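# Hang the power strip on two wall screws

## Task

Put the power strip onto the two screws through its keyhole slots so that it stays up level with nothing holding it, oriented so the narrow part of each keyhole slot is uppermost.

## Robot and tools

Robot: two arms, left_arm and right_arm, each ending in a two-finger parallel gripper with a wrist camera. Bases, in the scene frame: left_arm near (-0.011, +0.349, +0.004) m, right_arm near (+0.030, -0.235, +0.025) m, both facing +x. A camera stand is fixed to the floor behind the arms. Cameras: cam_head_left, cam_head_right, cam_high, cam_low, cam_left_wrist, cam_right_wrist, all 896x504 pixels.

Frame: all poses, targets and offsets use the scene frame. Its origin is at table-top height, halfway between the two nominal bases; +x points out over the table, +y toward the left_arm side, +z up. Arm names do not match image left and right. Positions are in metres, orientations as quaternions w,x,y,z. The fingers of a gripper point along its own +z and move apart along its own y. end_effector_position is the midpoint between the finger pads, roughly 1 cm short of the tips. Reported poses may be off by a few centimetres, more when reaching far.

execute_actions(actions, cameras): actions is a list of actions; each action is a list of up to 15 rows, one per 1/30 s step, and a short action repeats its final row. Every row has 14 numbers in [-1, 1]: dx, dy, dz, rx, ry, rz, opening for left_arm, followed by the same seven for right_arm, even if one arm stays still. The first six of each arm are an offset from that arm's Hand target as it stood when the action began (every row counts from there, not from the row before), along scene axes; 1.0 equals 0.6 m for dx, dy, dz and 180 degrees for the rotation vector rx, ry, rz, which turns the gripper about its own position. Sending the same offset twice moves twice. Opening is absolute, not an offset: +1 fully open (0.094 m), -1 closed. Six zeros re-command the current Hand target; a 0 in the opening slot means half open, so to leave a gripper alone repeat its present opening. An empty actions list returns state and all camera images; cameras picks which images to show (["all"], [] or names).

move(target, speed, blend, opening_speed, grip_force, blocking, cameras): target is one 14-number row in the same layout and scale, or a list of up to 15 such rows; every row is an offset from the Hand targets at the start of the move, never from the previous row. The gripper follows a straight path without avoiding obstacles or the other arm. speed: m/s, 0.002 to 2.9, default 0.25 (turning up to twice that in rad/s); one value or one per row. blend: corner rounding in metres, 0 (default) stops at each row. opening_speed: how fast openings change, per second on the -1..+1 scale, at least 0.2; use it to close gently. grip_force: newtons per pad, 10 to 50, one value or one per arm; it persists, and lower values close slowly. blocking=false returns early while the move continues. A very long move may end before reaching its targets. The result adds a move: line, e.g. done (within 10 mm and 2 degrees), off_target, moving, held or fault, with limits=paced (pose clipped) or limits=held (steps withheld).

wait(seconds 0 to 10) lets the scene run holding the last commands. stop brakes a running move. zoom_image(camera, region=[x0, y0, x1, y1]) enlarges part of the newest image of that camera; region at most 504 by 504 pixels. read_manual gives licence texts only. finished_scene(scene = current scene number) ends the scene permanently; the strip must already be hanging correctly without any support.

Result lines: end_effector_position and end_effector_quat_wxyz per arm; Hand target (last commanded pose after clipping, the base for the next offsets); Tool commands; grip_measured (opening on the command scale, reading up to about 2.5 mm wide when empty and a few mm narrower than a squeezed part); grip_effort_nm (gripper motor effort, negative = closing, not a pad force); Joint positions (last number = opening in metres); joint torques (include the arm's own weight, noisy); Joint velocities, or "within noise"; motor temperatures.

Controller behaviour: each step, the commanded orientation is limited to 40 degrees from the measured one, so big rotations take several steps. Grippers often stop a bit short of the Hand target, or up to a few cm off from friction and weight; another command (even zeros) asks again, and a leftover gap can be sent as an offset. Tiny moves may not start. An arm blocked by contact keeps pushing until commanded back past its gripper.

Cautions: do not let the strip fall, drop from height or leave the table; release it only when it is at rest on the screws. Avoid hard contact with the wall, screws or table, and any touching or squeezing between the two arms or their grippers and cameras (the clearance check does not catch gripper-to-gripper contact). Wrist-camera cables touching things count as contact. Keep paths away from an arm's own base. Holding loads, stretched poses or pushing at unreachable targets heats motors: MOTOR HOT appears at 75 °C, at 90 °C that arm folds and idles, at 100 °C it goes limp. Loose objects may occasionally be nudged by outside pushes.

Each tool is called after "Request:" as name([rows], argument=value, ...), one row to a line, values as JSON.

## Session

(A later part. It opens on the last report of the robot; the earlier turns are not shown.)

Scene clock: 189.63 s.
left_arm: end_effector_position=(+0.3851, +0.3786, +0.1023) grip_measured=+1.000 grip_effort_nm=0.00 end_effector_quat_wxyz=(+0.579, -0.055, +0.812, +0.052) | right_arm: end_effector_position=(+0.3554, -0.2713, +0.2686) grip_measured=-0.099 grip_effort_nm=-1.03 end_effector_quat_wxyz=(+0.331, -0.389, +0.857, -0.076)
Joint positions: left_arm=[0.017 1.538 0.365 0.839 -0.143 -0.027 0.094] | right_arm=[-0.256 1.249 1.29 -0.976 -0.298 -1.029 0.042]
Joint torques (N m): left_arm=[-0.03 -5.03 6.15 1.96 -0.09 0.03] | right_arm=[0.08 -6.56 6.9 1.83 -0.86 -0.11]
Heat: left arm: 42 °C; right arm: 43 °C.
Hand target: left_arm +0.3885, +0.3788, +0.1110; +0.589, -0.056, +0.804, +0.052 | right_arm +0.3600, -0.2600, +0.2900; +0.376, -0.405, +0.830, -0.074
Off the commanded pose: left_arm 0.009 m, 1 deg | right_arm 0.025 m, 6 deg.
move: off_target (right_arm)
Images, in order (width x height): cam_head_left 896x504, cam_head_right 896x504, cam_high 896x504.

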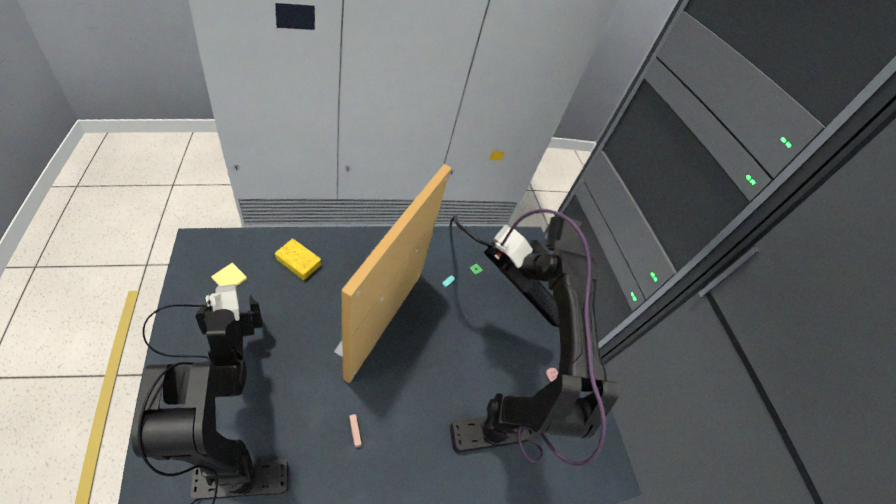

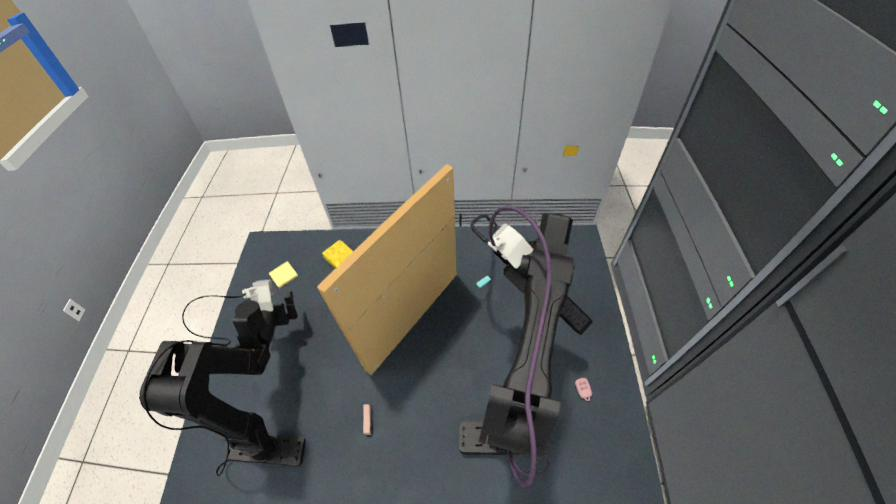

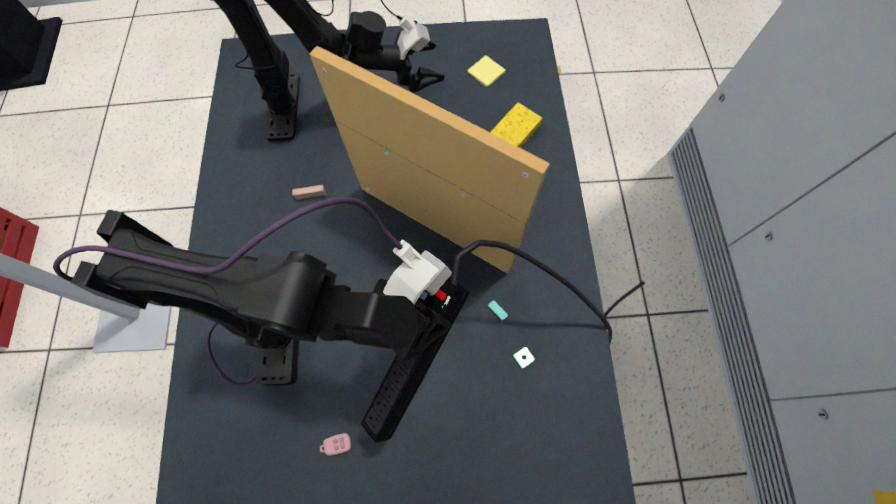

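Request:
move(target=[0,0,0,0,0,0,1, -0.1588,0.308,-0.0167,-0.1025,-0.3626,0.3072,-0.3], speed=0.35, cameras=["cam_head_left","cam_head_right","cam_high","cam_right_wrist"])

Scene clock: 195.03 s.
left_arm: end_effector_position=(+0.3851, +0.3786, +0.1023) grip_measured=+1.000 grip_effort_nm=0.00 end_effector_quat_wxyz=(+0.579, -0.055, +0.812, +0.052) | right_arm: end_effector_position=(+0.2733, -0.0836, +0.2667) grip_measured=-0.099 grip_effort_nm=-1.03 end_effector_quat_wxyz=(+0.652, -0.679, +0.252, -0.225)
Joint positions: left_arm=[0.017 1.538 0.365 0.839 -0.143 -0.027 0.094] | right_arm=[0.108 0.638 0.317 0.252 -0.794 -1.596 0.042]
Joint torques (N m): left_arm=[-0.02 -5.03 6.15 1.96 -0.09 0.03] | right_arm=[1.1 -0.12 6.69 2.44 -0.57 0.28]
Heat: left arm: 42 °C; right arm: 41 °C.
Hand target: left_arm +0.3885, +0.3788, +0.1110; +0.589, -0.056, +0.804, +0.052 | right_arm +0.2648, -0.0752, +0.2801; +0.673, -0.672, +0.218, -0.219
Off the commanded pose: left_arm 0.009 m, 1 deg | right_arm 0.018 m, 5 deg.
move: off_target (right_arm)
camera_calibration:
cam_right_wrist: T_world_to_cam=[[0.0519182, 0.0511994, 0.997338, -0.270989], [0.442905, -0.896275, 0.022955, -0.165959], [0.895064, 0.440534, -0.0692094, -0.0992902], [0, 0, 0, 1]] pos_world=[0.176444, -0.0911295, 0.267206]
Images, in order (width x height): cam_head_left 896x504, cam_head_right 896x504, cam_high 896x504, cam_right_wrist 896x504.

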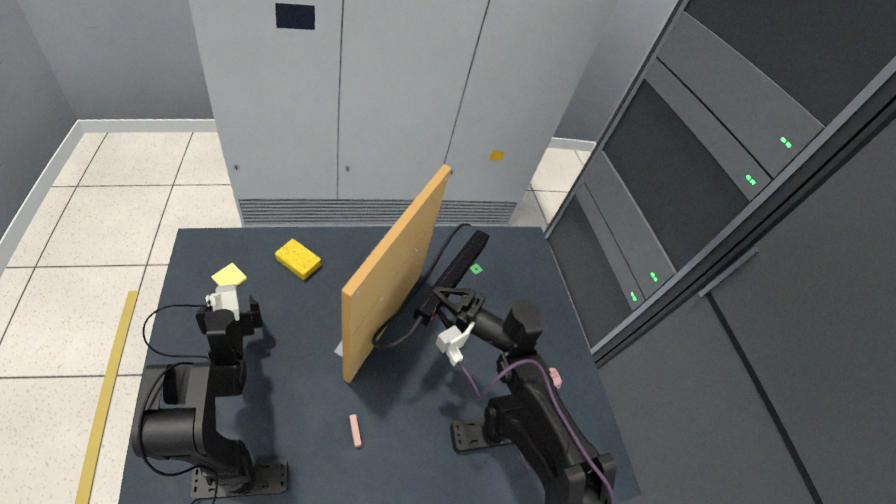

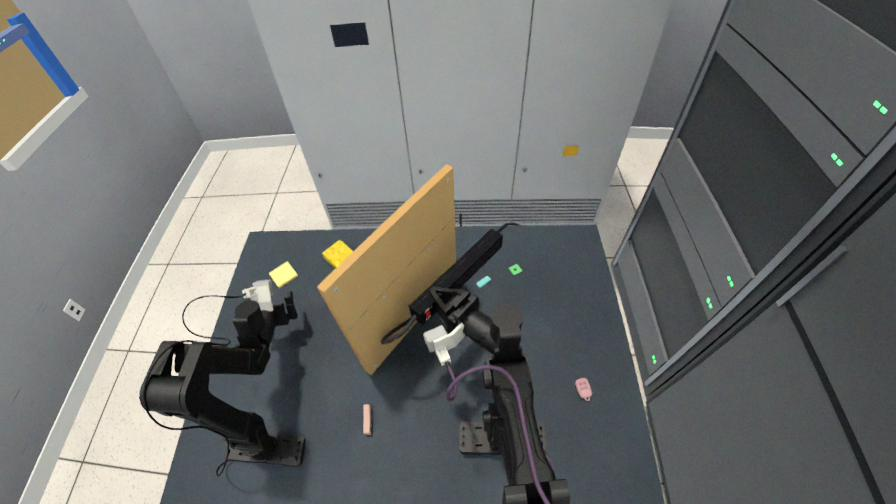

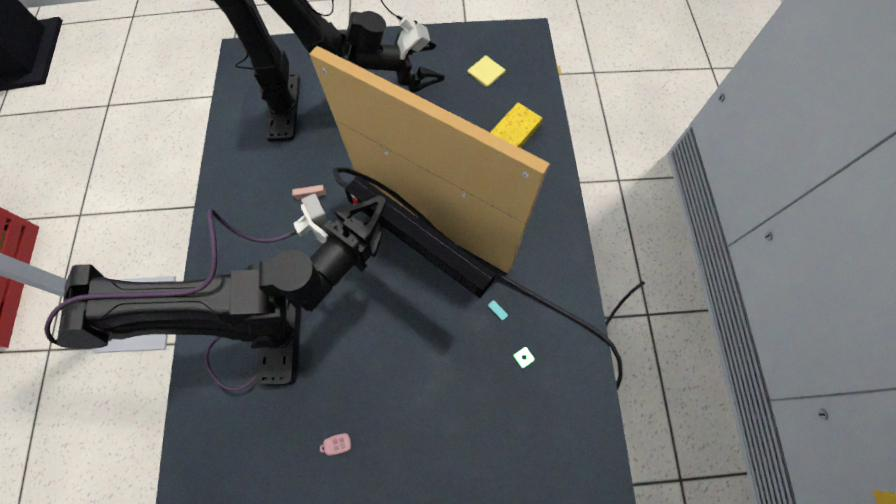

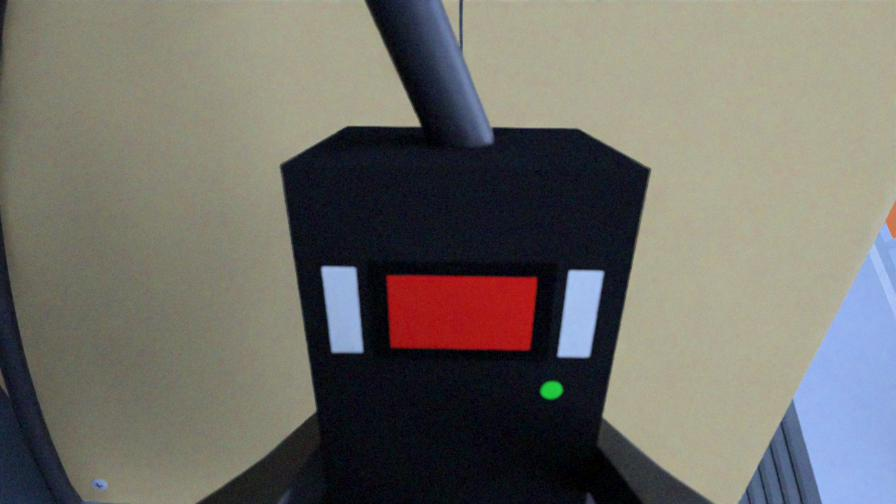

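Request:
move(target=[0,0,0,0,0,0,1, -0.0465,0.0935,-0.0345,0.0065,-0.0178,0.0133,-0.3], speed=0.12, cameras=["cam_head_left","cam_head_right","cam_high","cam_right_wrist"])

Scene clock: 198.27 s.
left_arm: end_effector_position=(+0.3851, +0.3786, +0.1023) grip_measured=+1.000 grip_effort_nm=0.00 end_effector_quat_wxyz=(+0.579, -0.055, +0.812, +0.052) | right_arm: end_effector_position=(+0.2454, -0.0263, +0.2386) grip_measured=-0.099 grip_effort_nm=-1.03 end_effector_quat_wxyz=(+0.659, -0.684, +0.218, -0.225)
Joint positions: left_arm=[0.017 1.538 0.365 0.839 -0.143 -0.027 0.094] | right_arm=[0.548 0.647 0.183 0.431 -0.406 -1.604 0.042]
Joint torques (N m): left_arm=[-0.03 -5.01 6.15 1.96 -0.08 0.03] | right_arm=[1.43 -0.28 6.8 2.78 -0.43 0.25]
Heat: left arm: 42 °C; right arm: 40 °C.
Hand target: left_arm +0.3885, +0.3788, +0.1110; +0.589, -0.056, +0.804, +0.052 | right_arm +0.2368, -0.0191, +0.2592; +0.690, -0.663, +0.188, -0.221
Off the commanded pose: left_arm 0.009 m, 1 deg | right_arm 0.024 m, 6 deg.
move: off_target (right_arm)
camera_calibration:
cam_right_wrist: T_world_to_cam=[[0.00378407, 0.0656921, 0.997833, -0.232404], [0.486955, -0.87166, 0.0555389, -0.119499], [0.873419, 0.485689, -0.0352875, -0.103161], [0, 0, 0, 1]] pos_world=[0.149172, -0.0387912, 0.234897]
Images, in order (width x height): cam_head_left 896x504, cam_head_right 896x504, cam_high 896x504, cam_right_wrist 896x504.

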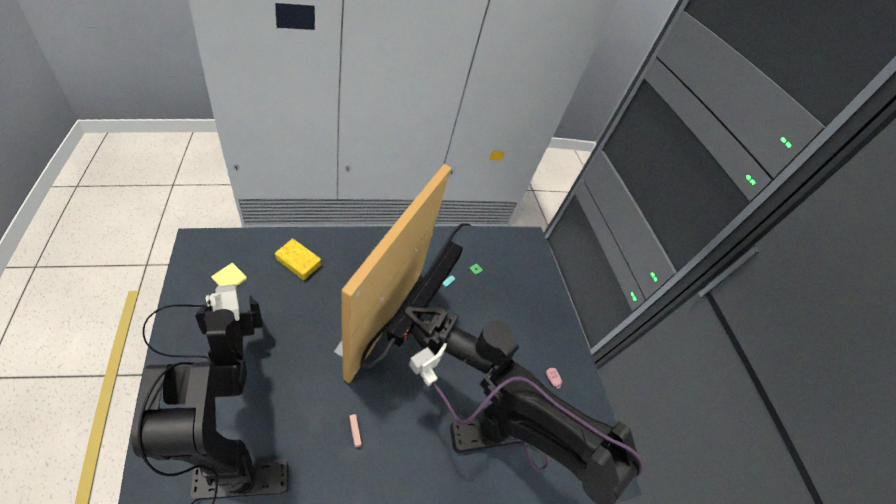

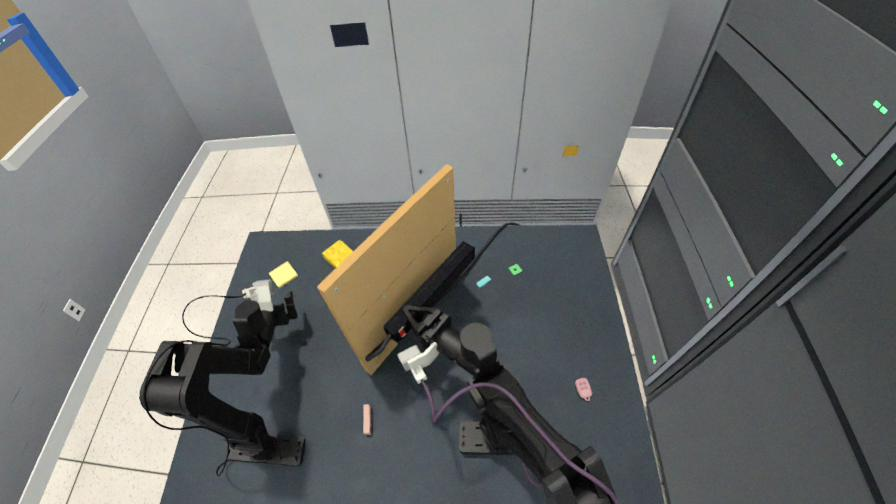

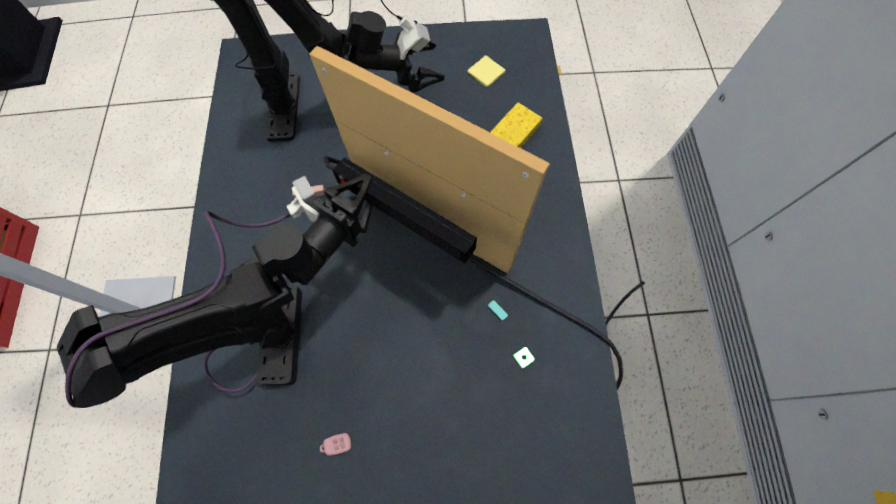

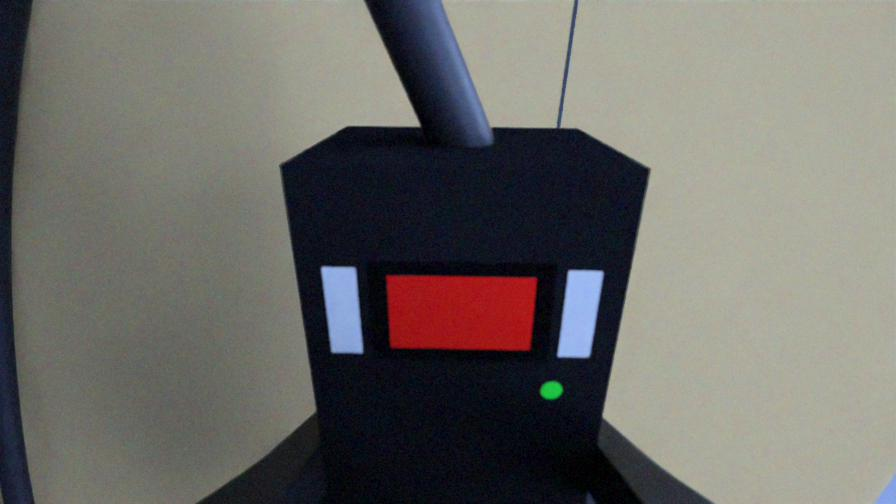

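Request:
zoom_image(camera="cam_head_right", region=[370, 300, 430, 360])

Request:
zoom_image(camera="cam_head_right", region=[435, 225, 495, 285])

Request:
zoom_image(camera="cam_head_left", region=[370, 300, 430, 360])

Request:
zoom_image(camera="cam_head_left", region=[425, 225, 485, 285])

Request:
zoom_image(camera="cam_high", region=[315, 140, 415, 240])

Request:
zoom_image(camera="cam_high", region=[420, 190, 520, 290])

Scaled by 8.400 from the camera's 896x504 image, which has a finer 1280x720 frame.

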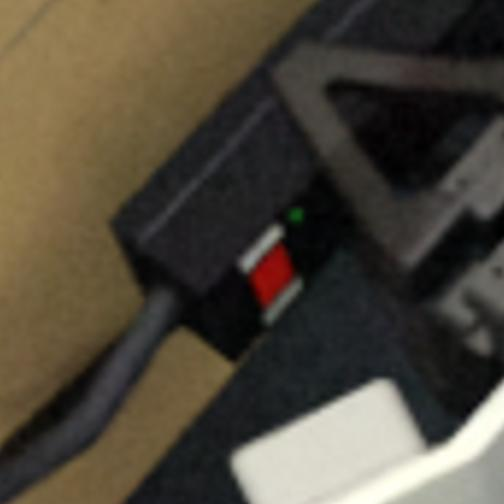

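Scaled by 8.400 from the camera's 896x504 image, which has a finer 1280x720 frame.

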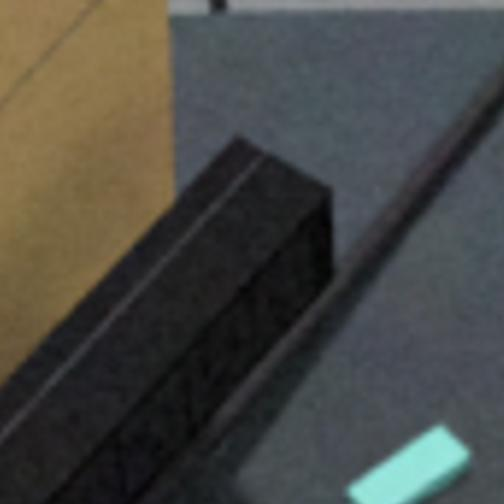

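Scaled by 8.400 from the camera's 896x504 image, which has a finer 1280x720 frame.

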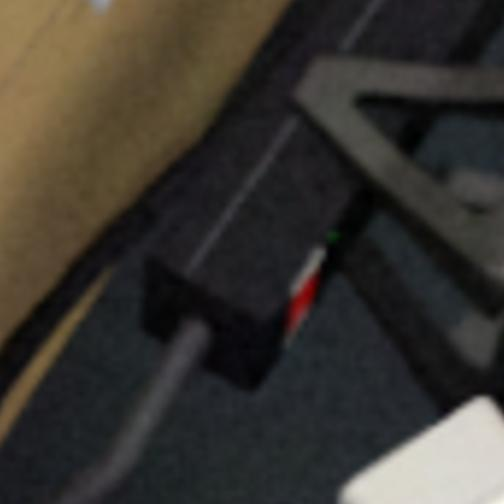

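Scaled by 8.400 from the camera's 896x504 image, which has a finer 1280x720 frame.

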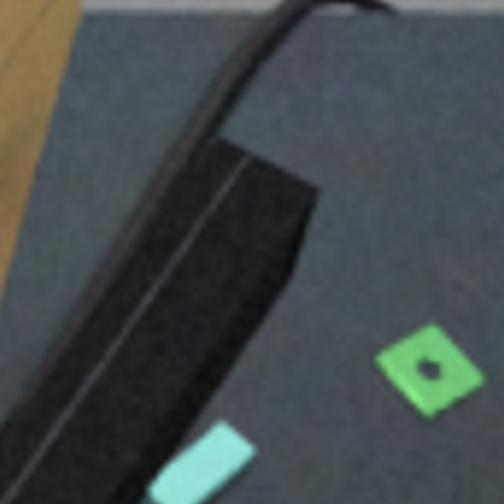

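Scaled by 5.040 from the camera's 896x504 image, which has a finer 1280x720 frame.

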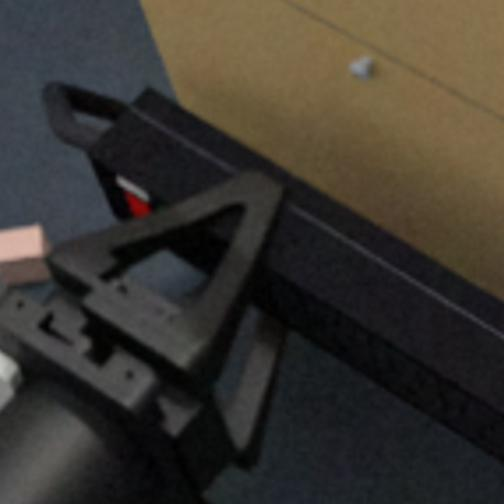

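Scaled by 5.040 from the camera's 896x504 image, which has a finer 1280x720 frame.

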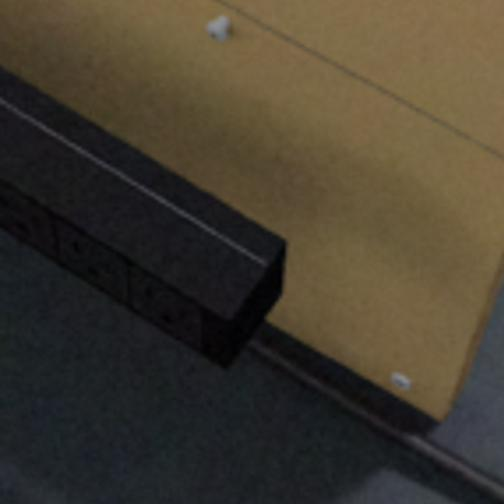

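Request:
move(target=[0,0,0,0,0,0,1, 0.031,0.0516,0.0133,0.0098,-0.0035,0,-0.3], speed=0.06)

Scene clock: 206.87 s.
left_arm: end_effector_position=(+0.3851, +0.3786, +0.1023) grip_measured=+1.000 grip_effort_nm=0.00 end_effector_quat_wxyz=(+0.579, -0.055, +0.812, +0.052) | right_arm: end_effector_position=(+0.2576, -0.0011, +0.2208) grip_measured=-0.099 grip_effort_nm=-1.03 end_effector_quat_wxyz=(+0.652, -0.691, +0.222, -0.220)
Joint positions: left_arm=[0.017 1.538 0.365 0.839 -0.143 -0.027 0.094] | right_arm=[0.65 0.898 0.183 0.658 -0.305 -1.603 0.042]
Joint torques (N m): left_arm=[-0.03 -5.03 6.13 1.96 -0.09 0.03] | right_arm=[1.57 -1.47 10.91 2.91 -0.35 0.32]
Heat: left arm: 42 °C; right arm: 40 °C.
Hand target: left_arm +0.3885, +0.3788, +0.1110; +0.589, -0.056, +0.804, +0.052 | right_arm +0.2554, +0.0119, +0.2672; +0.701, -0.651, +0.187, -0.222
Off the commanded pose: left_arm 0.009 m, 1 deg | right_arm 0.048 m, 8 deg.
move: off_target (right_arm)

Request:
move(target=[0,0,0,0,0,0,1, 0.0,0.0,0.04,0,0,0,-0.3], speed=0.08)

Scene clock: 208.67 s.
left_arm: end_effector_position=(+0.3851, +0.3786, +0.1023) grip_measured=+1.000 grip_effort_nm=0.00 end_effector_quat_wxyz=(+0.579, -0.055, +0.812, +0.052) | right_arm: end_effector_position=(+0.2627, +0.0016, +0.2442) grip_measured=-0.099 grip_effort_nm=-1.03 end_effector_quat_wxyz=(+0.653, -0.689, +0.222, -0.223)
Joint positions: left_arm=[0.017 1.538 0.365 0.839 -0.143 -0.027 0.094] | right_arm=[0.65 0.866 0.267 0.55 -0.3 -1.603 0.042]
Joint torques (N m): left_arm=[-0.03 -5.01 6.13 1.97 -0.08 0.03] | right_arm=[1.31 -3.45 11.04 2.56 -0.39 0.36]
Motor temperatures (°C): left_arm=[26 30 42 39 27 27 26] | right_arm=[28 37 41 37 26 25 25]
Heat: left arm: 42 °C; right arm: 41 °C.
Hand target: left_arm +0.3885, +0.3788, +0.1110; +0.589, -0.056, +0.804, +0.052 | right_arm +0.2554, +0.0119, +0.2913; +0.701, -0.651, +0.187, -0.222
Off the commanded pose: left_arm 0.009 m, 1 deg | right_arm 0.049 m, 8 deg.
move: off_target (right_arm)

Request:
move(target=[0,0,0,0,0,0,1, 0.0,0.0,0.0,0.0182,-0.0127,0,-0.3], speed=0.06)

Scene clock: 210.83 s.
left_arm: end_effector_position=(+0.3851, +0.3786, +0.1023) grip_measured=+1.000 grip_effort_nm=0.00 end_effector_quat_wxyz=(+0.579, -0.055, +0.812, +0.052) | right_arm: end_effector_position=(+0.2665, +0.0050, +0.2634) grip_measured=-0.099 grip_effort_nm=-1.03 end_effector_quat_wxyz=(+0.680, -0.661, +0.205, -0.240)
Joint positions: left_arm=[0.017 1.538 0.365 0.839 -0.143 -0.027 0.094] | right_arm=[0.654 0.911 0.267 0.687 -0.296 -1.597 0.042]
Joint torques (N m): left_arm=[-0.03 -5.01 6.15 1.97 -0.09 0.03] | right_arm=[1.61 -1.61 6.63 3.04 -0.37 0.46]
Heat: left arm: 42 °C; right arm: 41 °C.
Hand target: left_arm +0.3885, +0.3788, +0.1110; +0.589, -0.056, +0.804, +0.052 | right_arm +0.2554, +0.0119, +0.2912; +0.723, -0.626, +0.180, -0.229
Off the commanded pose: left_arm 0.009 m, 1 deg | right_arm 0.031 m, 7 deg.
move: off_target (right_arm)

Request:
move(target=[0,0,0,0,0,0,1, 0.0,0.0,0.0,-0.0058,0.0149,0,-0.3], speed=0.06)

Scene clock: 213.93 s.
left_arm: end_effector_position=(+0.3851, +0.3786, +0.1023) grip_measured=+1.000 grip_effort_nm=0.01 end_effector_quat_wxyz=(+0.579, -0.055, +0.812, +0.052) | right_arm: end_effector_position=(+0.2652, +0.0047, +0.2535) grip_measured=-0.099 grip_effort_nm=-1.03 end_effector_quat_wxyz=(+0.671, -0.672, +0.222, -0.223)
Joint positions: left_arm=[0.017 1.538 0.365 0.839 -0.143 -0.027 0.094] | right_arm=[0.656 0.898 0.267 0.63 -0.295 -1.572 0.042]
Joint torques (N m): left_arm=[-0.03 -5.04 6.13 1.97 -0.08 0.03] | right_arm=[1.52 -3.88 9.2 2.58 -0.37 0.37]
Heat: left arm: 42 °C; right arm: 41 °C.
Hand target: left_arm +0.3885, +0.3788, +0.1110; +0.589, -0.056, +0.804, +0.052 | right_arm +0.2554, +0.0118, +0.2913; +0.713, -0.638, +0.194, -0.216
Off the commanded pose: left_arm 0.009 m, 1 deg | right_arm 0.040 m, 7 deg.
move: off_target (right_arm)

Request:
move(target=[0,0,0,0,0,0,1, 0.0063,0.0119,0.0033,0,0,0,-0.3], speed=0.04)

Scene clock: 215.87 s.
left_arm: end_effector_position=(+0.3851, +0.3786, +0.1023) grip_measured=+1.000 grip_effort_nm=0.00 end_effector_quat_wxyz=(+0.579, -0.055, +0.812, +0.052) | right_arm: end_effector_position=(+0.2638, +0.0077, +0.2506) grip_measured=-0.099 grip_effort_nm=-1.03 end_effector_quat_wxyz=(+0.668, -0.675, +0.224, -0.220)
Joint positions: left_arm=[0.017 1.538 0.365 0.839 -0.143 -0.027 0.094] | right_arm=[0.675 0.905 0.267 0.627 -0.277 -1.572 0.042]
Joint torques (N m): left_arm=[-0.03 -5.03 6.13 1.97 -0.09 0.03] | right_arm=[1.35 -1.77 10.81 2.7 -0.36 0.39]
Heat: left arm: 42 °C; right arm: 42 °C.
Hand target: left_arm +0.3885, +0.3788, +0.1110; +0.589, -0.056, +0.804, +0.052 | right_arm +0.2592, +0.0190, +0.2932; +0.713, -0.638, +0.194, -0.216
Off the commanded pose: left_arm 0.009 m, 1 deg | right_arm 0.044 m, 7 deg.
move: off_target (right_arm)

Request:
move(target=[0,0,0,0,0,0,1, 0.0131,0.0071,0.0067,0,0,0,-0.3], speed=0.04)

Scene clock: 217.20 s.
left_arm: end_effector_position=(+0.3851, +0.3786, +0.1023) grip_measured=+1.000 grip_effort_nm=0.00 end_effector_quat_wxyz=(+0.579, -0.055, +0.812, +0.052) | right_arm: end_effector_position=(+0.2700, +0.0125, +0.2515) grip_measured=-0.099 grip_effort_nm=-1.03 end_effector_quat_wxyz=(+0.664, -0.678, +0.226, -0.218)
Joint positions: left_arm=[0.017 1.538 0.365 0.839 -0.143 -0.027 0.094] | right_arm=[0.675 0.949 0.298 0.627 -0.277 -1.572 0.042]
Joint torques (N m): left_arm=[-0.03 -5.04 6.15 1.96 -0.08 0.03] | right_arm=[0.47 -1.76 10.84 2.87 -0.47 0.29]
Heat: left arm: 42 °C; right arm: 42 °C.
Hand target: left_arm +0.3885, +0.3788, +0.1110; +0.589, -0.056, +0.804, +0.052 | right_arm +0.2671, +0.0233, +0.2972; +0.713, -0.638, +0.194, -0.216
Off the commanded pose: left_arm 0.009 m, 1 deg | right_arm 0.047 m, 8 deg.
move: off_target (right_arm)

Request:
move(target=[0,0,0,0,0,0,1, 0.0048,0.0068,0.0033,0.0046,-0.0032,0,-0.3], speed=0.03, cameras=["cam_head_left","cam_head_right","cam_high"])

Request:
zoom_image(camera="cam_head_left", region=[360, 225, 460, 345])

Request:
zoom_image(camera="cam_high", region=[320, 120, 500, 240])

Request:
zoom_image(camera="cam_head_right", region=[360, 225, 460, 345])

Scene clock: 218.93 s.
left_arm: end_effector_position=(+0.3851, +0.3786, +0.1023) grip_measured=+1.000 grip_effort_nm=0.00 end_effector_quat_wxyz=(+0.579, -0.055, +0.812, +0.052) | right_arm: end_effector_position=(+0.2711, +0.0134, +0.2519) grip_measured=-0.099 grip_effort_nm=-1.03 end_effector_quat_wxyz=(+0.666, -0.676, +0.226, -0.218)
Joint positions: left_arm=[0.017 1.538 0.365 0.839 -0.143 -0.027 0.094] | right_arm=[0.675 0.961 0.298 0.646 -0.277 -1.569 0.042]
Joint torques (N m): left_arm=[-0.03 -5.03 6.15 1.96 -0.09 0.03] | right_arm=[1.5 -0.38 11.14 3.09 -0.39 0.37]
Heat: left arm: 42 °C; right arm: 42 °C.
Hand target: left_arm +0.3885, +0.3788, +0.1110; +0.589, -0.056, +0.804, +0.052 | right_arm +0.2700, +0.0273, +0.2991; +0.718, -0.632, +0.192, -0.218
Off the commanded pose: left_arm 0.009 m, 1 deg | right_arm 0.049 m, 9 deg.
move: off_target (right_arm)
Images, in order (width x height): cam_head_left 896x504, cam_head_right 896x504, cam_high 896x504.

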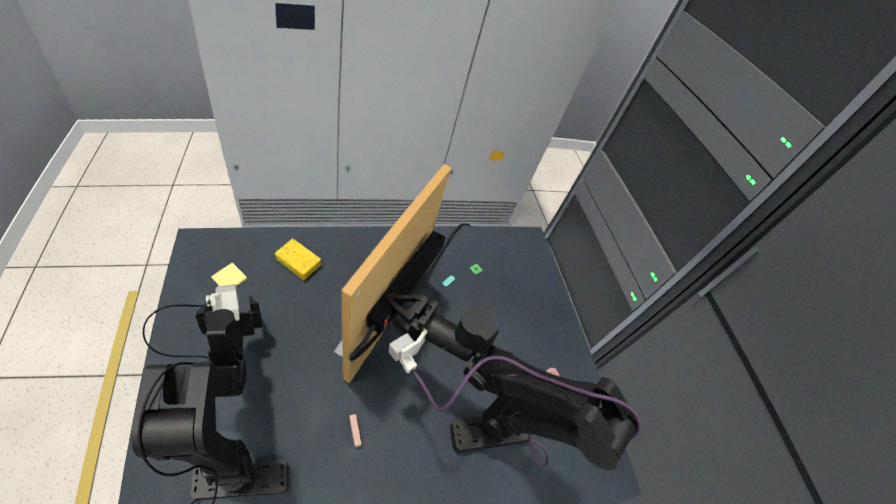

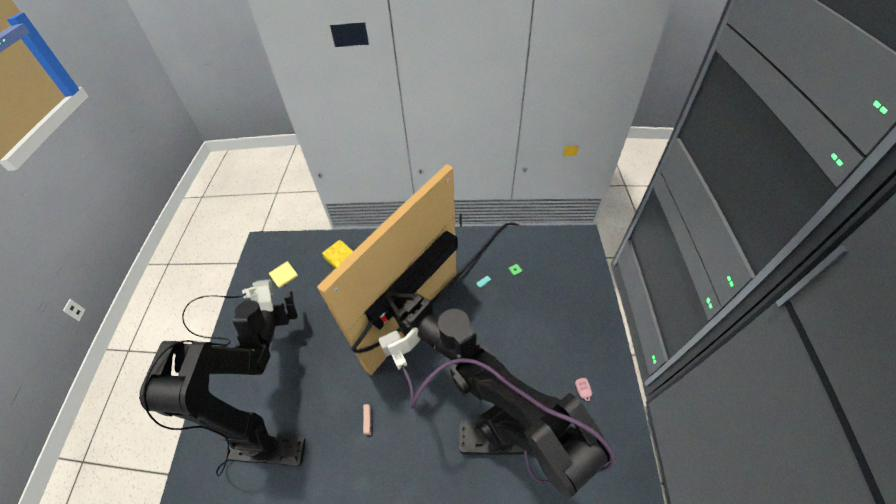

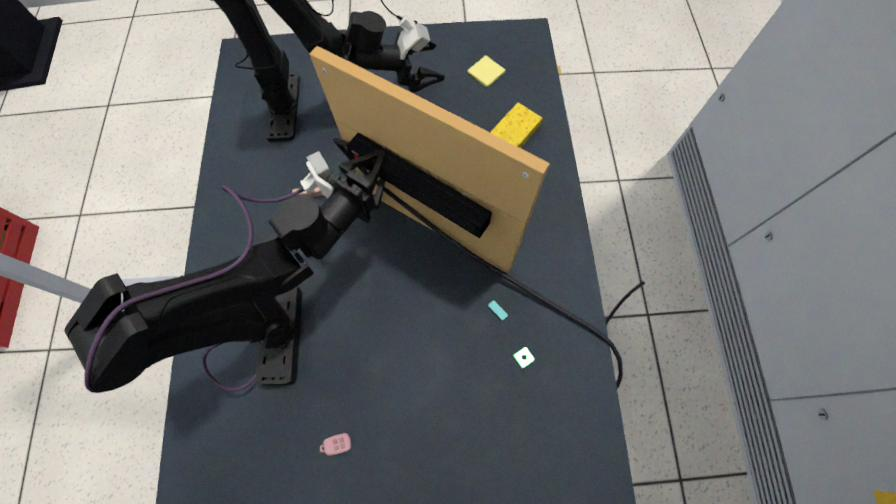

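Scaled by 4.200 from the camera's 896x504 image, which has a finer 1280x720 frame.

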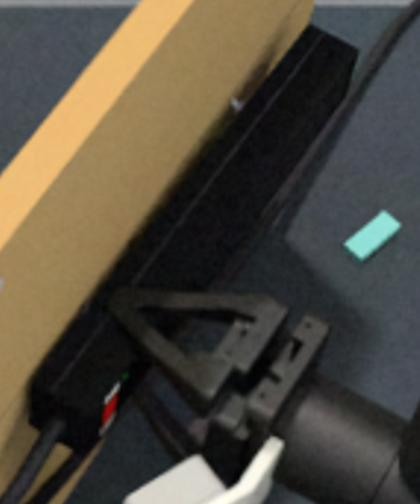

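Scaled by 2.800 from the camera's 896x504 image, which has a finer 1280x720 frame.

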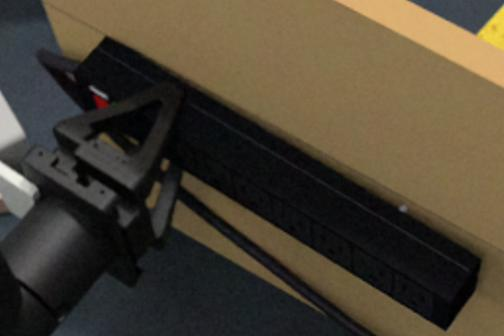

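Scaled by 4.200 from the camera's 896x504 image, which has a finer 1280x720 frame.

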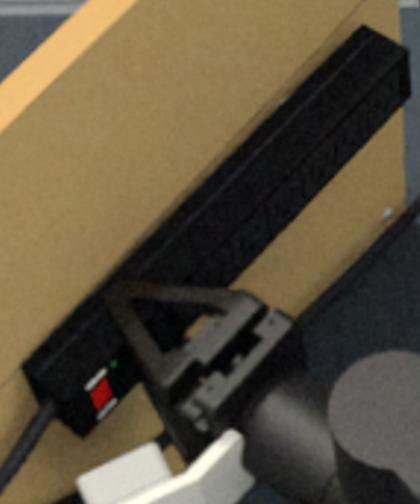

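Request:
zoom_image(camera="cam_head_left", region=[355, 290, 415, 350])

Request:
zoom_image(camera="cam_head_right", region=[355, 290, 415, 350])

Request:
zoom_image(camera="cam_head_left", region=[405, 220, 465, 280])

Request:
zoom_image(camera="cam_head_right", region=[415, 220, 475, 280])

Request:
zoom_image(camera="cam_high", region=[330, 120, 410, 200])

Request:
zoom_image(camera="cam_high", region=[430, 170, 510, 250])

Scaled by 8.400 from the camera's 896x504 image, which has a finer 1280x720 frame.

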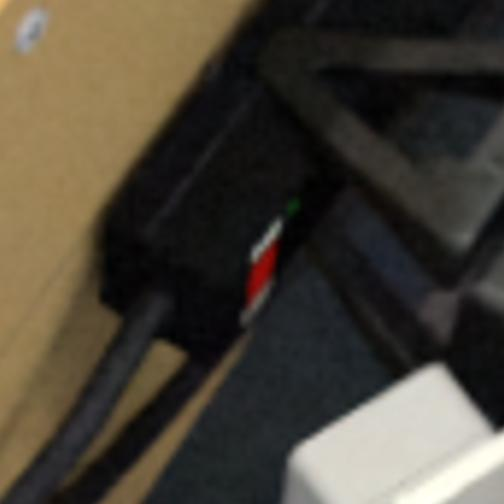

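Scaled by 8.400 from the camera's 896x504 image, which has a finer 1280x720 frame.

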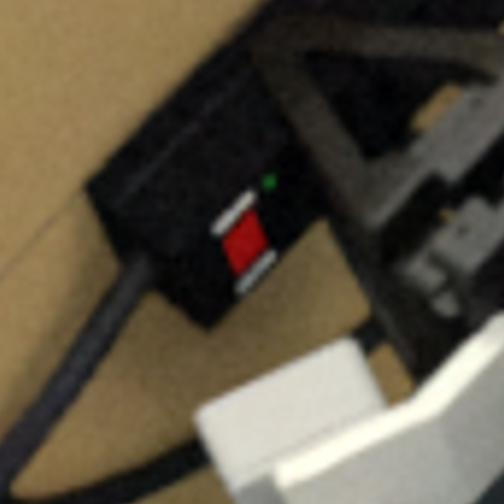

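Scaled by 8.400 from the camera's 896x504 image, which has a finer 1280x720 frame.

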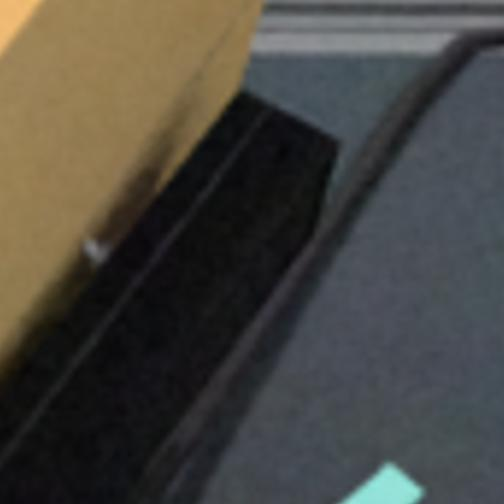

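Scaled by 8.400 from the camera's 896x504 image, which has a finer 1280x720 frame.

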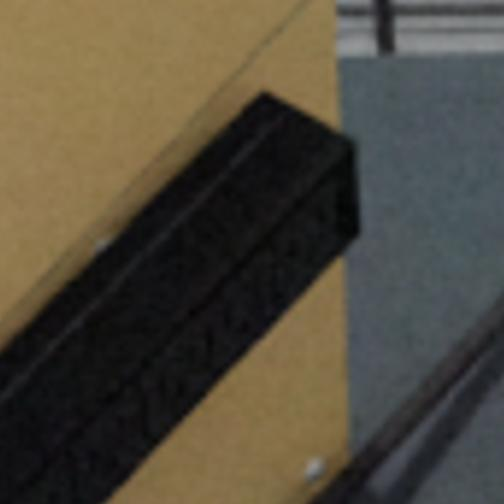

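Scaled by 6.300 from the camera's 896x504 image, which has a finer 1280x720 frame.

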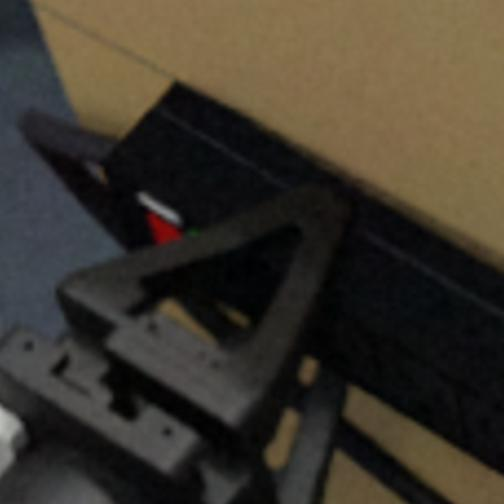

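Scaled by 6.300 from the camera's 896x504 image, which has a finer 1280x720 frame.

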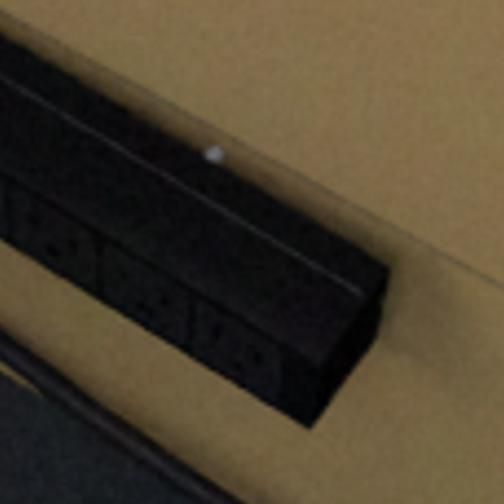

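Request:
move(target=[0,0,0,0,0,0,1, 0.0,0.0,0.01,0,0,0,-0.3], speed=0.03)

Scene clock: 226.00 s.
left_arm: end_effector_position=(+0.3851, +0.3786, +0.1023) grip_measured=+1.000 grip_effort_nm=0.00 end_effector_quat_wxyz=(+0.579, -0.055, +0.812, +0.052) | right_arm: end_effector_position=(+0.2711, +0.0134, +0.2520) grip_measured=-0.099 grip_effort_nm=-1.03 end_effector_quat_wxyz=(+0.666, -0.676, +0.226, -0.218)
Joint positions: left_arm=[0.017 1.538 0.365 0.839 -0.143 -0.027 0.094] | right_arm=[0.675 0.961 0.298 0.646 -0.278 -1.569 0.042]
Joint torques (N m): left_arm=[-0.05 -5.01 6.13 1.96 -0.09 0.03] | right_arm=[1.51 -1.63 12.75 2.85 -0.34 0.4]
Heat: left arm: 42 °C; right arm: 42 °C.
Hand target: left_arm +0.3885, +0.3788, +0.1110; +0.589, -0.056, +0.804, +0.052 | right_arm +0.2700, +0.0274, +0.3052; +0.718, -0.632, +0.192, -0.218
Off the commanded pose: left_arm 0.009 m, 1 deg | right_arm 0.055 m, 9 deg.
move: off_target (right_arm)

Request:
move(target=[0,0,0,0,0,0,1, 0.0,0.0,0.0133,0,0,0,-0.3], speed=0.03)

Scene clock: 227.23 s.
left_arm: end_effector_position=(+0.3851, +0.3786, +0.1023) grip_measured=+1.000 grip_effort_nm=0.00 end_effector_quat_wxyz=(+0.579, -0.055, +0.812, +0.052) | right_arm: end_effector_position=(+0.2710, +0.0134, +0.2524) grip_measured=-0.099 grip_effort_nm=-1.03 end_effector_quat_wxyz=(+0.661, -0.681, +0.229, -0.214)
Joint positions: left_arm=[0.017 1.538 0.365 0.839 -0.143 -0.027 0.094] | right_arm=[0.675 0.948 0.313 0.6 -0.278 -1.569 0.042]
Joint torques (N m): left_arm=[-0.02 -5.03 6.15 1.96 -0.08 0.03] | right_arm=[1.13 -2.52 13.71 2.84 -0.43 0.39]
Heat: left arm: 42 °C; right arm: 42 °C.
Hand target: left_arm +0.3885, +0.3788, +0.1110; +0.589, -0.056, +0.804, +0.052 | right_arm +0.2699, +0.0274, +0.3134; +0.719, -0.632, +0.192, -0.218
Off the commanded pose: left_arm 0.009 m, 1 deg | right_arm 0.062 m, 10 deg.
move: off_target (right_arm)

Request:
move(target=[0,0,0,0,0,0,1, 0.0,0.0,0.01,0.0114,-0.0080,0,-0.3], speed=0.03)

Scene clock: 229.03 s.
left_arm: end_effector_position=(+0.3851, +0.3786, +0.1023) grip_measured=+1.000 grip_effort_nm=0.00 end_effector_quat_wxyz=(+0.579, -0.055, +0.812, +0.052) | right_arm: end_effector_position=(+0.2710, +0.0134, +0.2543) grip_measured=-0.099 grip_effort_nm=-1.03 end_effector_quat_wxyz=(+0.663, -0.680, +0.229, -0.214)
Joint positions: left_arm=[0.017 1.538 0.365 0.839 -0.143 -0.027 0.094] | right_arm=[0.675 0.945 0.316 0.599 -0.278 -1.567 0.042]
Joint torques (N m): left_arm=[-0.05 -5.03 6.15 1.96 -0.09 0.03] | right_arm=[1.21 -1.48 11.9 3.44 -0.32 0.45]
Heat: left arm: 42 °C; right arm: 42 °C.
Hand target: left_arm +0.3885, +0.3788, +0.1110; +0.589, -0.056, +0.804, +0.052 | right_arm +0.2699, +0.0274, +0.3194; +0.732, -0.616, +0.187, -0.223
Off the commanded pose: left_arm 0.009 m, 1 deg | right_arm 0.067 m, 12 deg.
move: off_target (right_arm)

Request:
move(target=[0,0,0,0,0,0,1, 0.0,0.0,0.01,0.0055,-0.0038,0,-0.3], speed=0.03)

Scene clock: 230.43 s.
left_arm: end_effector_position=(+0.3851, +0.3786, +0.1023) grip_measured=+1.000 grip_effort_nm=0.01 end_effector_quat_wxyz=(+0.579, -0.055, +0.812, +0.052) | right_arm: end_effector_position=(+0.2709, +0.0134, +0.2545) grip_measured=-0.099 grip_effort_nm=-1.03 end_effector_quat_wxyz=(+0.664, -0.679, +0.230, -0.213)
Joint positions: left_arm=[0.017 1.538 0.365 0.839 -0.143 -0.027 0.094] | right_arm=[0.675 0.945 0.316 0.599 -0.278 -1.563 0.042]
Joint torques (N m): left_arm=[-0.02 -5.04 6.15 1.96 -0.08 0.03] | right_arm=[1.26 -1.78 12.07 3.65 -0.33 0.52]
Heat: left arm: 42 °C; right arm: 43 °C.
Hand target: left_arm +0.3885, +0.3788, +0.1110; +0.589, -0.056, +0.804, +0.052 | right_arm +0.2699, +0.0274, +0.3254; +0.739, -0.608, +0.184, -0.225
Off the commanded pose: left_arm 0.009 m, 1 deg | right_arm 0.072 m, 13 deg.
move: off_target (right_arm)

Request:
move(target=[0,0,0,0,0,0,1, 0.0109,-0.0076,0.0,0.0,0.0,0,-0.3], speed=0.03)

Scene clock: 232.33 s.
left_arm: end_effector_position=(+0.3851, +0.3786, +0.1023) grip_measured=+1.000 grip_effort_nm=0.00 end_effector_quat_wxyz=(+0.579, -0.055, +0.812, +0.052) | right_arm: end_effector_position=(+0.2732, +0.0118, +0.2611) grip_measured=-0.099 grip_effort_nm=-1.03 end_effector_quat_wxyz=(+0.677, -0.670, +0.225, -0.207)
Joint positions: left_arm=[0.017 1.538 0.365 0.839 -0.143 -0.027 0.094] | right_arm=[0.642 0.959 0.316 0.644 -0.328 -1.544 0.042]
Joint torques (N m): left_arm=[-0.02 -5.03 6.13 1.96 -0.08 0.03] | right_arm=[0.9 -1.1 12.49 3.37 -0.21 0.39]
Heat: left arm: 42 °C; right arm: 43 °C.
Hand target: left_arm +0.3885, +0.3788, +0.1110; +0.589, -0.056, +0.804, +0.052 | right_arm +0.2764, +0.0228, +0.3253; +0.738, -0.608, +0.185, -0.225
Off the commanded pose: left_arm 0.009 m, 1 deg | right_arm 0.065 m, 11 deg.
move: off_target (right_arm)

Request:
move(target=[0,0,0,0,0,0,1, -0.0068,0.0048,-0.005,0.0,0.0,0,-0.3], speed=0.03)

Scene clock: 233.73 s.
left_arm: end_effector_position=(+0.3851, +0.3786, +0.1023) grip_measured=+1.000 grip_effort_nm=0.00 end_effector_quat_wxyz=(+0.579, -0.055, +0.812, +0.052) | right_arm: end_effector_position=(+0.2733, +0.0120, +0.2612) grip_measured=-0.099 grip_effort_nm=-1.03 end_effector_quat_wxyz=(+0.676, -0.669, +0.226, -0.208)
Joint positions: left_arm=[0.017 1.538 0.365 0.839 -0.143 -0.027 0.094] | right_arm=[0.646 0.958 0.316 0.644 -0.321 -1.544 0.042]
Joint torques (N m): left_arm=[-0.02 -5.01 6.15 1.96 -0.08 0.03] | right_arm=[2.59 -0.94 11.63 3.47 -0.02 0.37]
Heat: left arm: 42 °C; right arm: 43 °C.
Hand target: left_arm +0.3885, +0.3788, +0.1110; +0.589, -0.056, +0.804, +0.052 | right_arm +0.2724, +0.0257, +0.3222; +0.738, -0.608, +0.185, -0.225
Off the commanded pose: left_arm 0.009 m, 1 deg | right_arm 0.063 m, 11 deg.
move: off_target (right_arm)

Request:
move(target=[0,0,0,0,0,0,1, -0.0068,0.0048,-0.005,0.0,0.0,0,-0.3], speed=0.03)

Scene clock: 234.93 s.
left_arm: end_effector_position=(+0.3851, +0.3786, +0.1023) grip_measured=+1.000 grip_effort_nm=0.00 end_effector_quat_wxyz=(+0.579, -0.055, +0.812, +0.052) | right_arm: end_effector_position=(+0.2731, +0.0123, +0.2617) grip_measured=-0.099 grip_effort_nm=-1.03 end_effector_quat_wxyz=(+0.675, -0.667, +0.231, -0.214)
Joint positions: left_arm=[0.017 1.538 0.365 0.839 -0.143 -0.027 0.094] | right_arm=[0.664 0.953 0.315 0.641 -0.288 -1.544 0.042]
Joint torques (N m): left_arm=[-0.03 -5.03 6.13 1.96 -0.08 0.03] | right_arm=[3.47 -0.65 10.99 3.59 -0.12 0.34]
Heat: left arm: 42 °C; right arm: 43 °C.
Hand target: left_arm +0.3885, +0.3788, +0.1110; +0.589, -0.056, +0.804, +0.052 | right_arm +0.2683, +0.0286, +0.3192; +0.738, -0.608, +0.185, -0.225
Off the commanded pose: left_arm 0.009 m, 1 deg | right_arm 0.060 m, 11 deg.
move: off_target (right_arm)

Request:
move(target=[0,0,0,0,0,0,1, -0.0057,-0.0082,0.0,0.0,0.0,0,-0.3], speed=0.03)

Scene clock: 236.33 s.
left_arm: end_effector_position=(+0.3851, +0.3786, +0.1023) grip_measured=+1.000 grip_effort_nm=0.00 end_effector_quat_wxyz=(+0.579, -0.055, +0.812, +0.052) | right_arm: end_effector_position=(+0.2729, +0.0121, +0.2615) grip_measured=-0.099 grip_effort_nm=-1.03 end_effector_quat_wxyz=(+0.675, -0.667, +0.231, -0.214)
Joint positions: left_arm=[0.017 1.538 0.365 0.839 -0.143 -0.027 0.094] | right_arm=[0.665 0.95 0.314 0.638 -0.285 -1.544 0.042]
Joint torques (N m): left_arm=[-0.02 -5.04 6.15 1.96 -0.08 0.02] | right_arm=[2.51 -2.55 9.92 3.51 -0.21 0.31]
Heat: left arm: 42 °C; right arm: 43 °C.
Hand target: left_arm +0.3885, +0.3788, +0.1110; +0.589, -0.056, +0.804, +0.052 | right_arm +0.2649, +0.0236, +0.3192; +0.738, -0.608, +0.185, -0.225
Off the commanded pose: left_arm 0.009 m, 1 deg | right_arm 0.059 m, 11 deg.
move: off_target (right_arm)

Request:
move(target=[0,0,0,0,0,0,1, -0.0055,0.0038,-0.005,0.0,0.0,0,-0.3], speed=0.03)

Scene clock: 237.83 s.
left_arm: end_effector_position=(+0.3851, +0.3786, +0.1023) grip_measured=+1.000 grip_effort_nm=0.00 end_effector_quat_wxyz=(+0.579, -0.055, +0.812, +0.052) | right_arm: end_effector_position=(+0.2726, +0.0122, +0.2614) grip_measured=-0.099 grip_effort_nm=-1.03 end_effector_quat_wxyz=(+0.674, -0.665, +0.236, -0.220)
Joint positions: left_arm=[0.017 1.538 0.365 0.839 -0.143 -0.027 0.094] | right_arm=[0.683 0.947 0.31 0.642 -0.252 -1.544 0.042]
Joint torques (N m): left_arm=[-0.03 -5.03 6.15 1.96 -0.08 0.03] | right_arm=[3.03 -2 9.43 3.55 -0.3 0.26]
Heat: left arm: 42 °C; right arm: 43 °C.
Hand target: left_arm +0.3885, +0.3788, +0.1110; +0.589, -0.056, +0.804, +0.052 | right_arm +0.2617, +0.0259, +0.3163; +0.738, -0.608, +0.185, -0.225
Off the commanded pose: left_arm 0.009 m, 1 deg | right_arm 0.058 m, 11 deg.
move: off_target (right_arm)

Request:
move(target=[0,0,0,0,0,0,1, 0,0,-0.0167,0.0,0.0,0,-0.3], speed=0.03)

Scene clock: 239.33 s.
left_arm: end_effector_position=(+0.3851, +0.3786, +0.1023) grip_measured=+1.000 grip_effort_nm=0.00 end_effector_quat_wxyz=(+0.579, -0.055, +0.812, +0.052) | right_arm: end_effector_position=(+0.2721, +0.0122, +0.2610) grip_measured=-0.099 grip_effort_nm=-1.03 end_effector_quat_wxyz=(+0.682, -0.656, +0.231, -0.227)
Joint positions: left_arm=[0.017 1.538 0.365 0.839 -0.143 -0.027 0.094] | right_arm=[0.688 0.966 0.284 0.716 -0.243 -1.545 0.042]
Joint torques (N m): left_arm=[-0.03 -5.03 6.15 1.96 -0.08 0.03] | right_arm=[2.63 -0.9 8.8 3.42 -0.39 0.24]
Heat: left arm: 42 °C; right arm: 43 °C.
Hand target: left_arm +0.3885, +0.3788, +0.1110; +0.589, -0.056, +0.804, +0.052 | right_arm +0.2616, +0.0259, +0.3062; +0.738, -0.608, +0.185, -0.225
Off the commanded pose: left_arm 0.009 m, 1 deg | right_arm 0.048 m, 10 deg.
move: off_target (right_arm)

Request:
move(target=[0,0,0,0,0,0,1, -0.0115,-0.0164,0.0,0.0,0.0,0,-0.3], speed=0.05)

Scene clock: 242.10 s.
left_arm: end_effector_position=(+0.3851, +0.3786, +0.1023) grip_measured=+1.000 grip_effort_nm=0.00 end_effector_quat_wxyz=(+0.579, -0.055, +0.812, +0.052) | right_arm: end_effector_position=(+0.2682, +0.0127, +0.2675) grip_measured=-0.099 grip_effort_nm=-1.03 end_effector_quat_wxyz=(+0.690, -0.651, +0.220, -0.227)
Joint positions: left_arm=[0.017 1.538 0.365 0.839 -0.143 -0.027 0.094] | right_arm=[0.688 0.952 0.283 0.725 -0.259 -1.548 0.042]
Joint torques (N m): left_arm=[-0.03 -5.03 6.15 1.96 -0.08 0.03] | right_arm=[1.02 -4.31 6.99 3.05 -0.36 0.36]
Heat: left arm: 42 °C; right arm: 43 °C.
Hand target: left_arm +0.3885, +0.3788, +0.1110; +0.589, -0.056, +0.804, +0.052 | right_arm +0.2546, +0.0161, +0.3063; +0.738, -0.608, +0.184, -0.225
Off the commanded pose: left_arm 0.009 m, 1 deg | right_arm 0.041 m, 8 deg.
move: off_target (right_arm)

Request:
move(target=[0,0,0,0,0,0,1, 0.0068,-0.0048,0.01,-0.0176,0.0058,0,-0.3], speed=0.05)

Scene clock: 244.07 s.
left_arm: end_effector_position=(+0.3851, +0.3786, +0.1023) grip_measured=+1.000 grip_effort_nm=0.00 end_effector_quat_wxyz=(+0.579, -0.055, +0.812, +0.052) | right_arm: end_effector_position=(+0.2647, +0.0083, +0.2648) grip_measured=-0.099 grip_effort_nm=-1.03 end_effector_quat_wxyz=(+0.676, -0.669, +0.219, -0.219)
Joint positions: left_arm=[0.017 1.538 0.365 0.839 -0.143 -0.027 0.094] | right_arm=[0.665 0.891 0.301 0.599 -0.296 -1.565 0.042]
Joint torques (N m): left_arm=[-0.03 -5.04 6.13 1.96 -0.09 0.03] | right_arm=[0.05 -3.81 11.17 2.52 -0.39 0.27]
Heat: left arm: 42 °C; right arm: 43 °C.
Hand target: left_arm +0.3885, +0.3788, +0.1110; +0.589, -0.056, +0.804, +0.052 | right_arm +0.2588, +0.0132, +0.3122; +0.720, -0.631, +0.185, -0.224
Off the commanded pose: left_arm 0.009 m, 1 deg | right_arm 0.048 m, 8 deg.
move: off_target (right_arm)

Request:
move(target=[0,0,0,0,0,0,1, 0.0137,0.0098,0.005,0.0,0.0,0,-0.3], speed=0.04)

Scene clock: 245.40 s.
left_arm: end_effector_position=(+0.3851, +0.3786, +0.1023) grip_measured=+1.000 grip_effort_nm=0.00 end_effector_quat_wxyz=(+0.579, -0.055, +0.812, +0.052) | right_arm: end_effector_position=(+0.2696, +0.0110, +0.2687) grip_measured=-0.099 grip_effort_nm=-1.03 end_effector_quat_wxyz=(+0.674, -0.670, +0.218, -0.220)
Joint positions: left_arm=[0.017 1.538 0.365 0.839 -0.143 -0.027 0.094] | right_arm=[0.661 0.916 0.329 0.594 -0.299 -1.569 0.042]
Joint torques (N m): left_arm=[-0.02 -5.01 6.15 1.96 -0.08 0.03] | right_arm=[0.18 -1.68 11.67 2.81 -0.4 0.28]
Heat: left arm: 42 °C; right arm: 43 °C.
Hand target: left_arm +0.3885, +0.3788, +0.1110; +0.589, -0.056, +0.804, +0.052 | right_arm +0.2670, +0.0191, +0.3152; +0.720, -0.631, +0.185, -0.224
Off the commanded pose: left_arm 0.009 m, 1 deg | right_arm 0.047 m, 8 deg.
move: off_target (right_arm)


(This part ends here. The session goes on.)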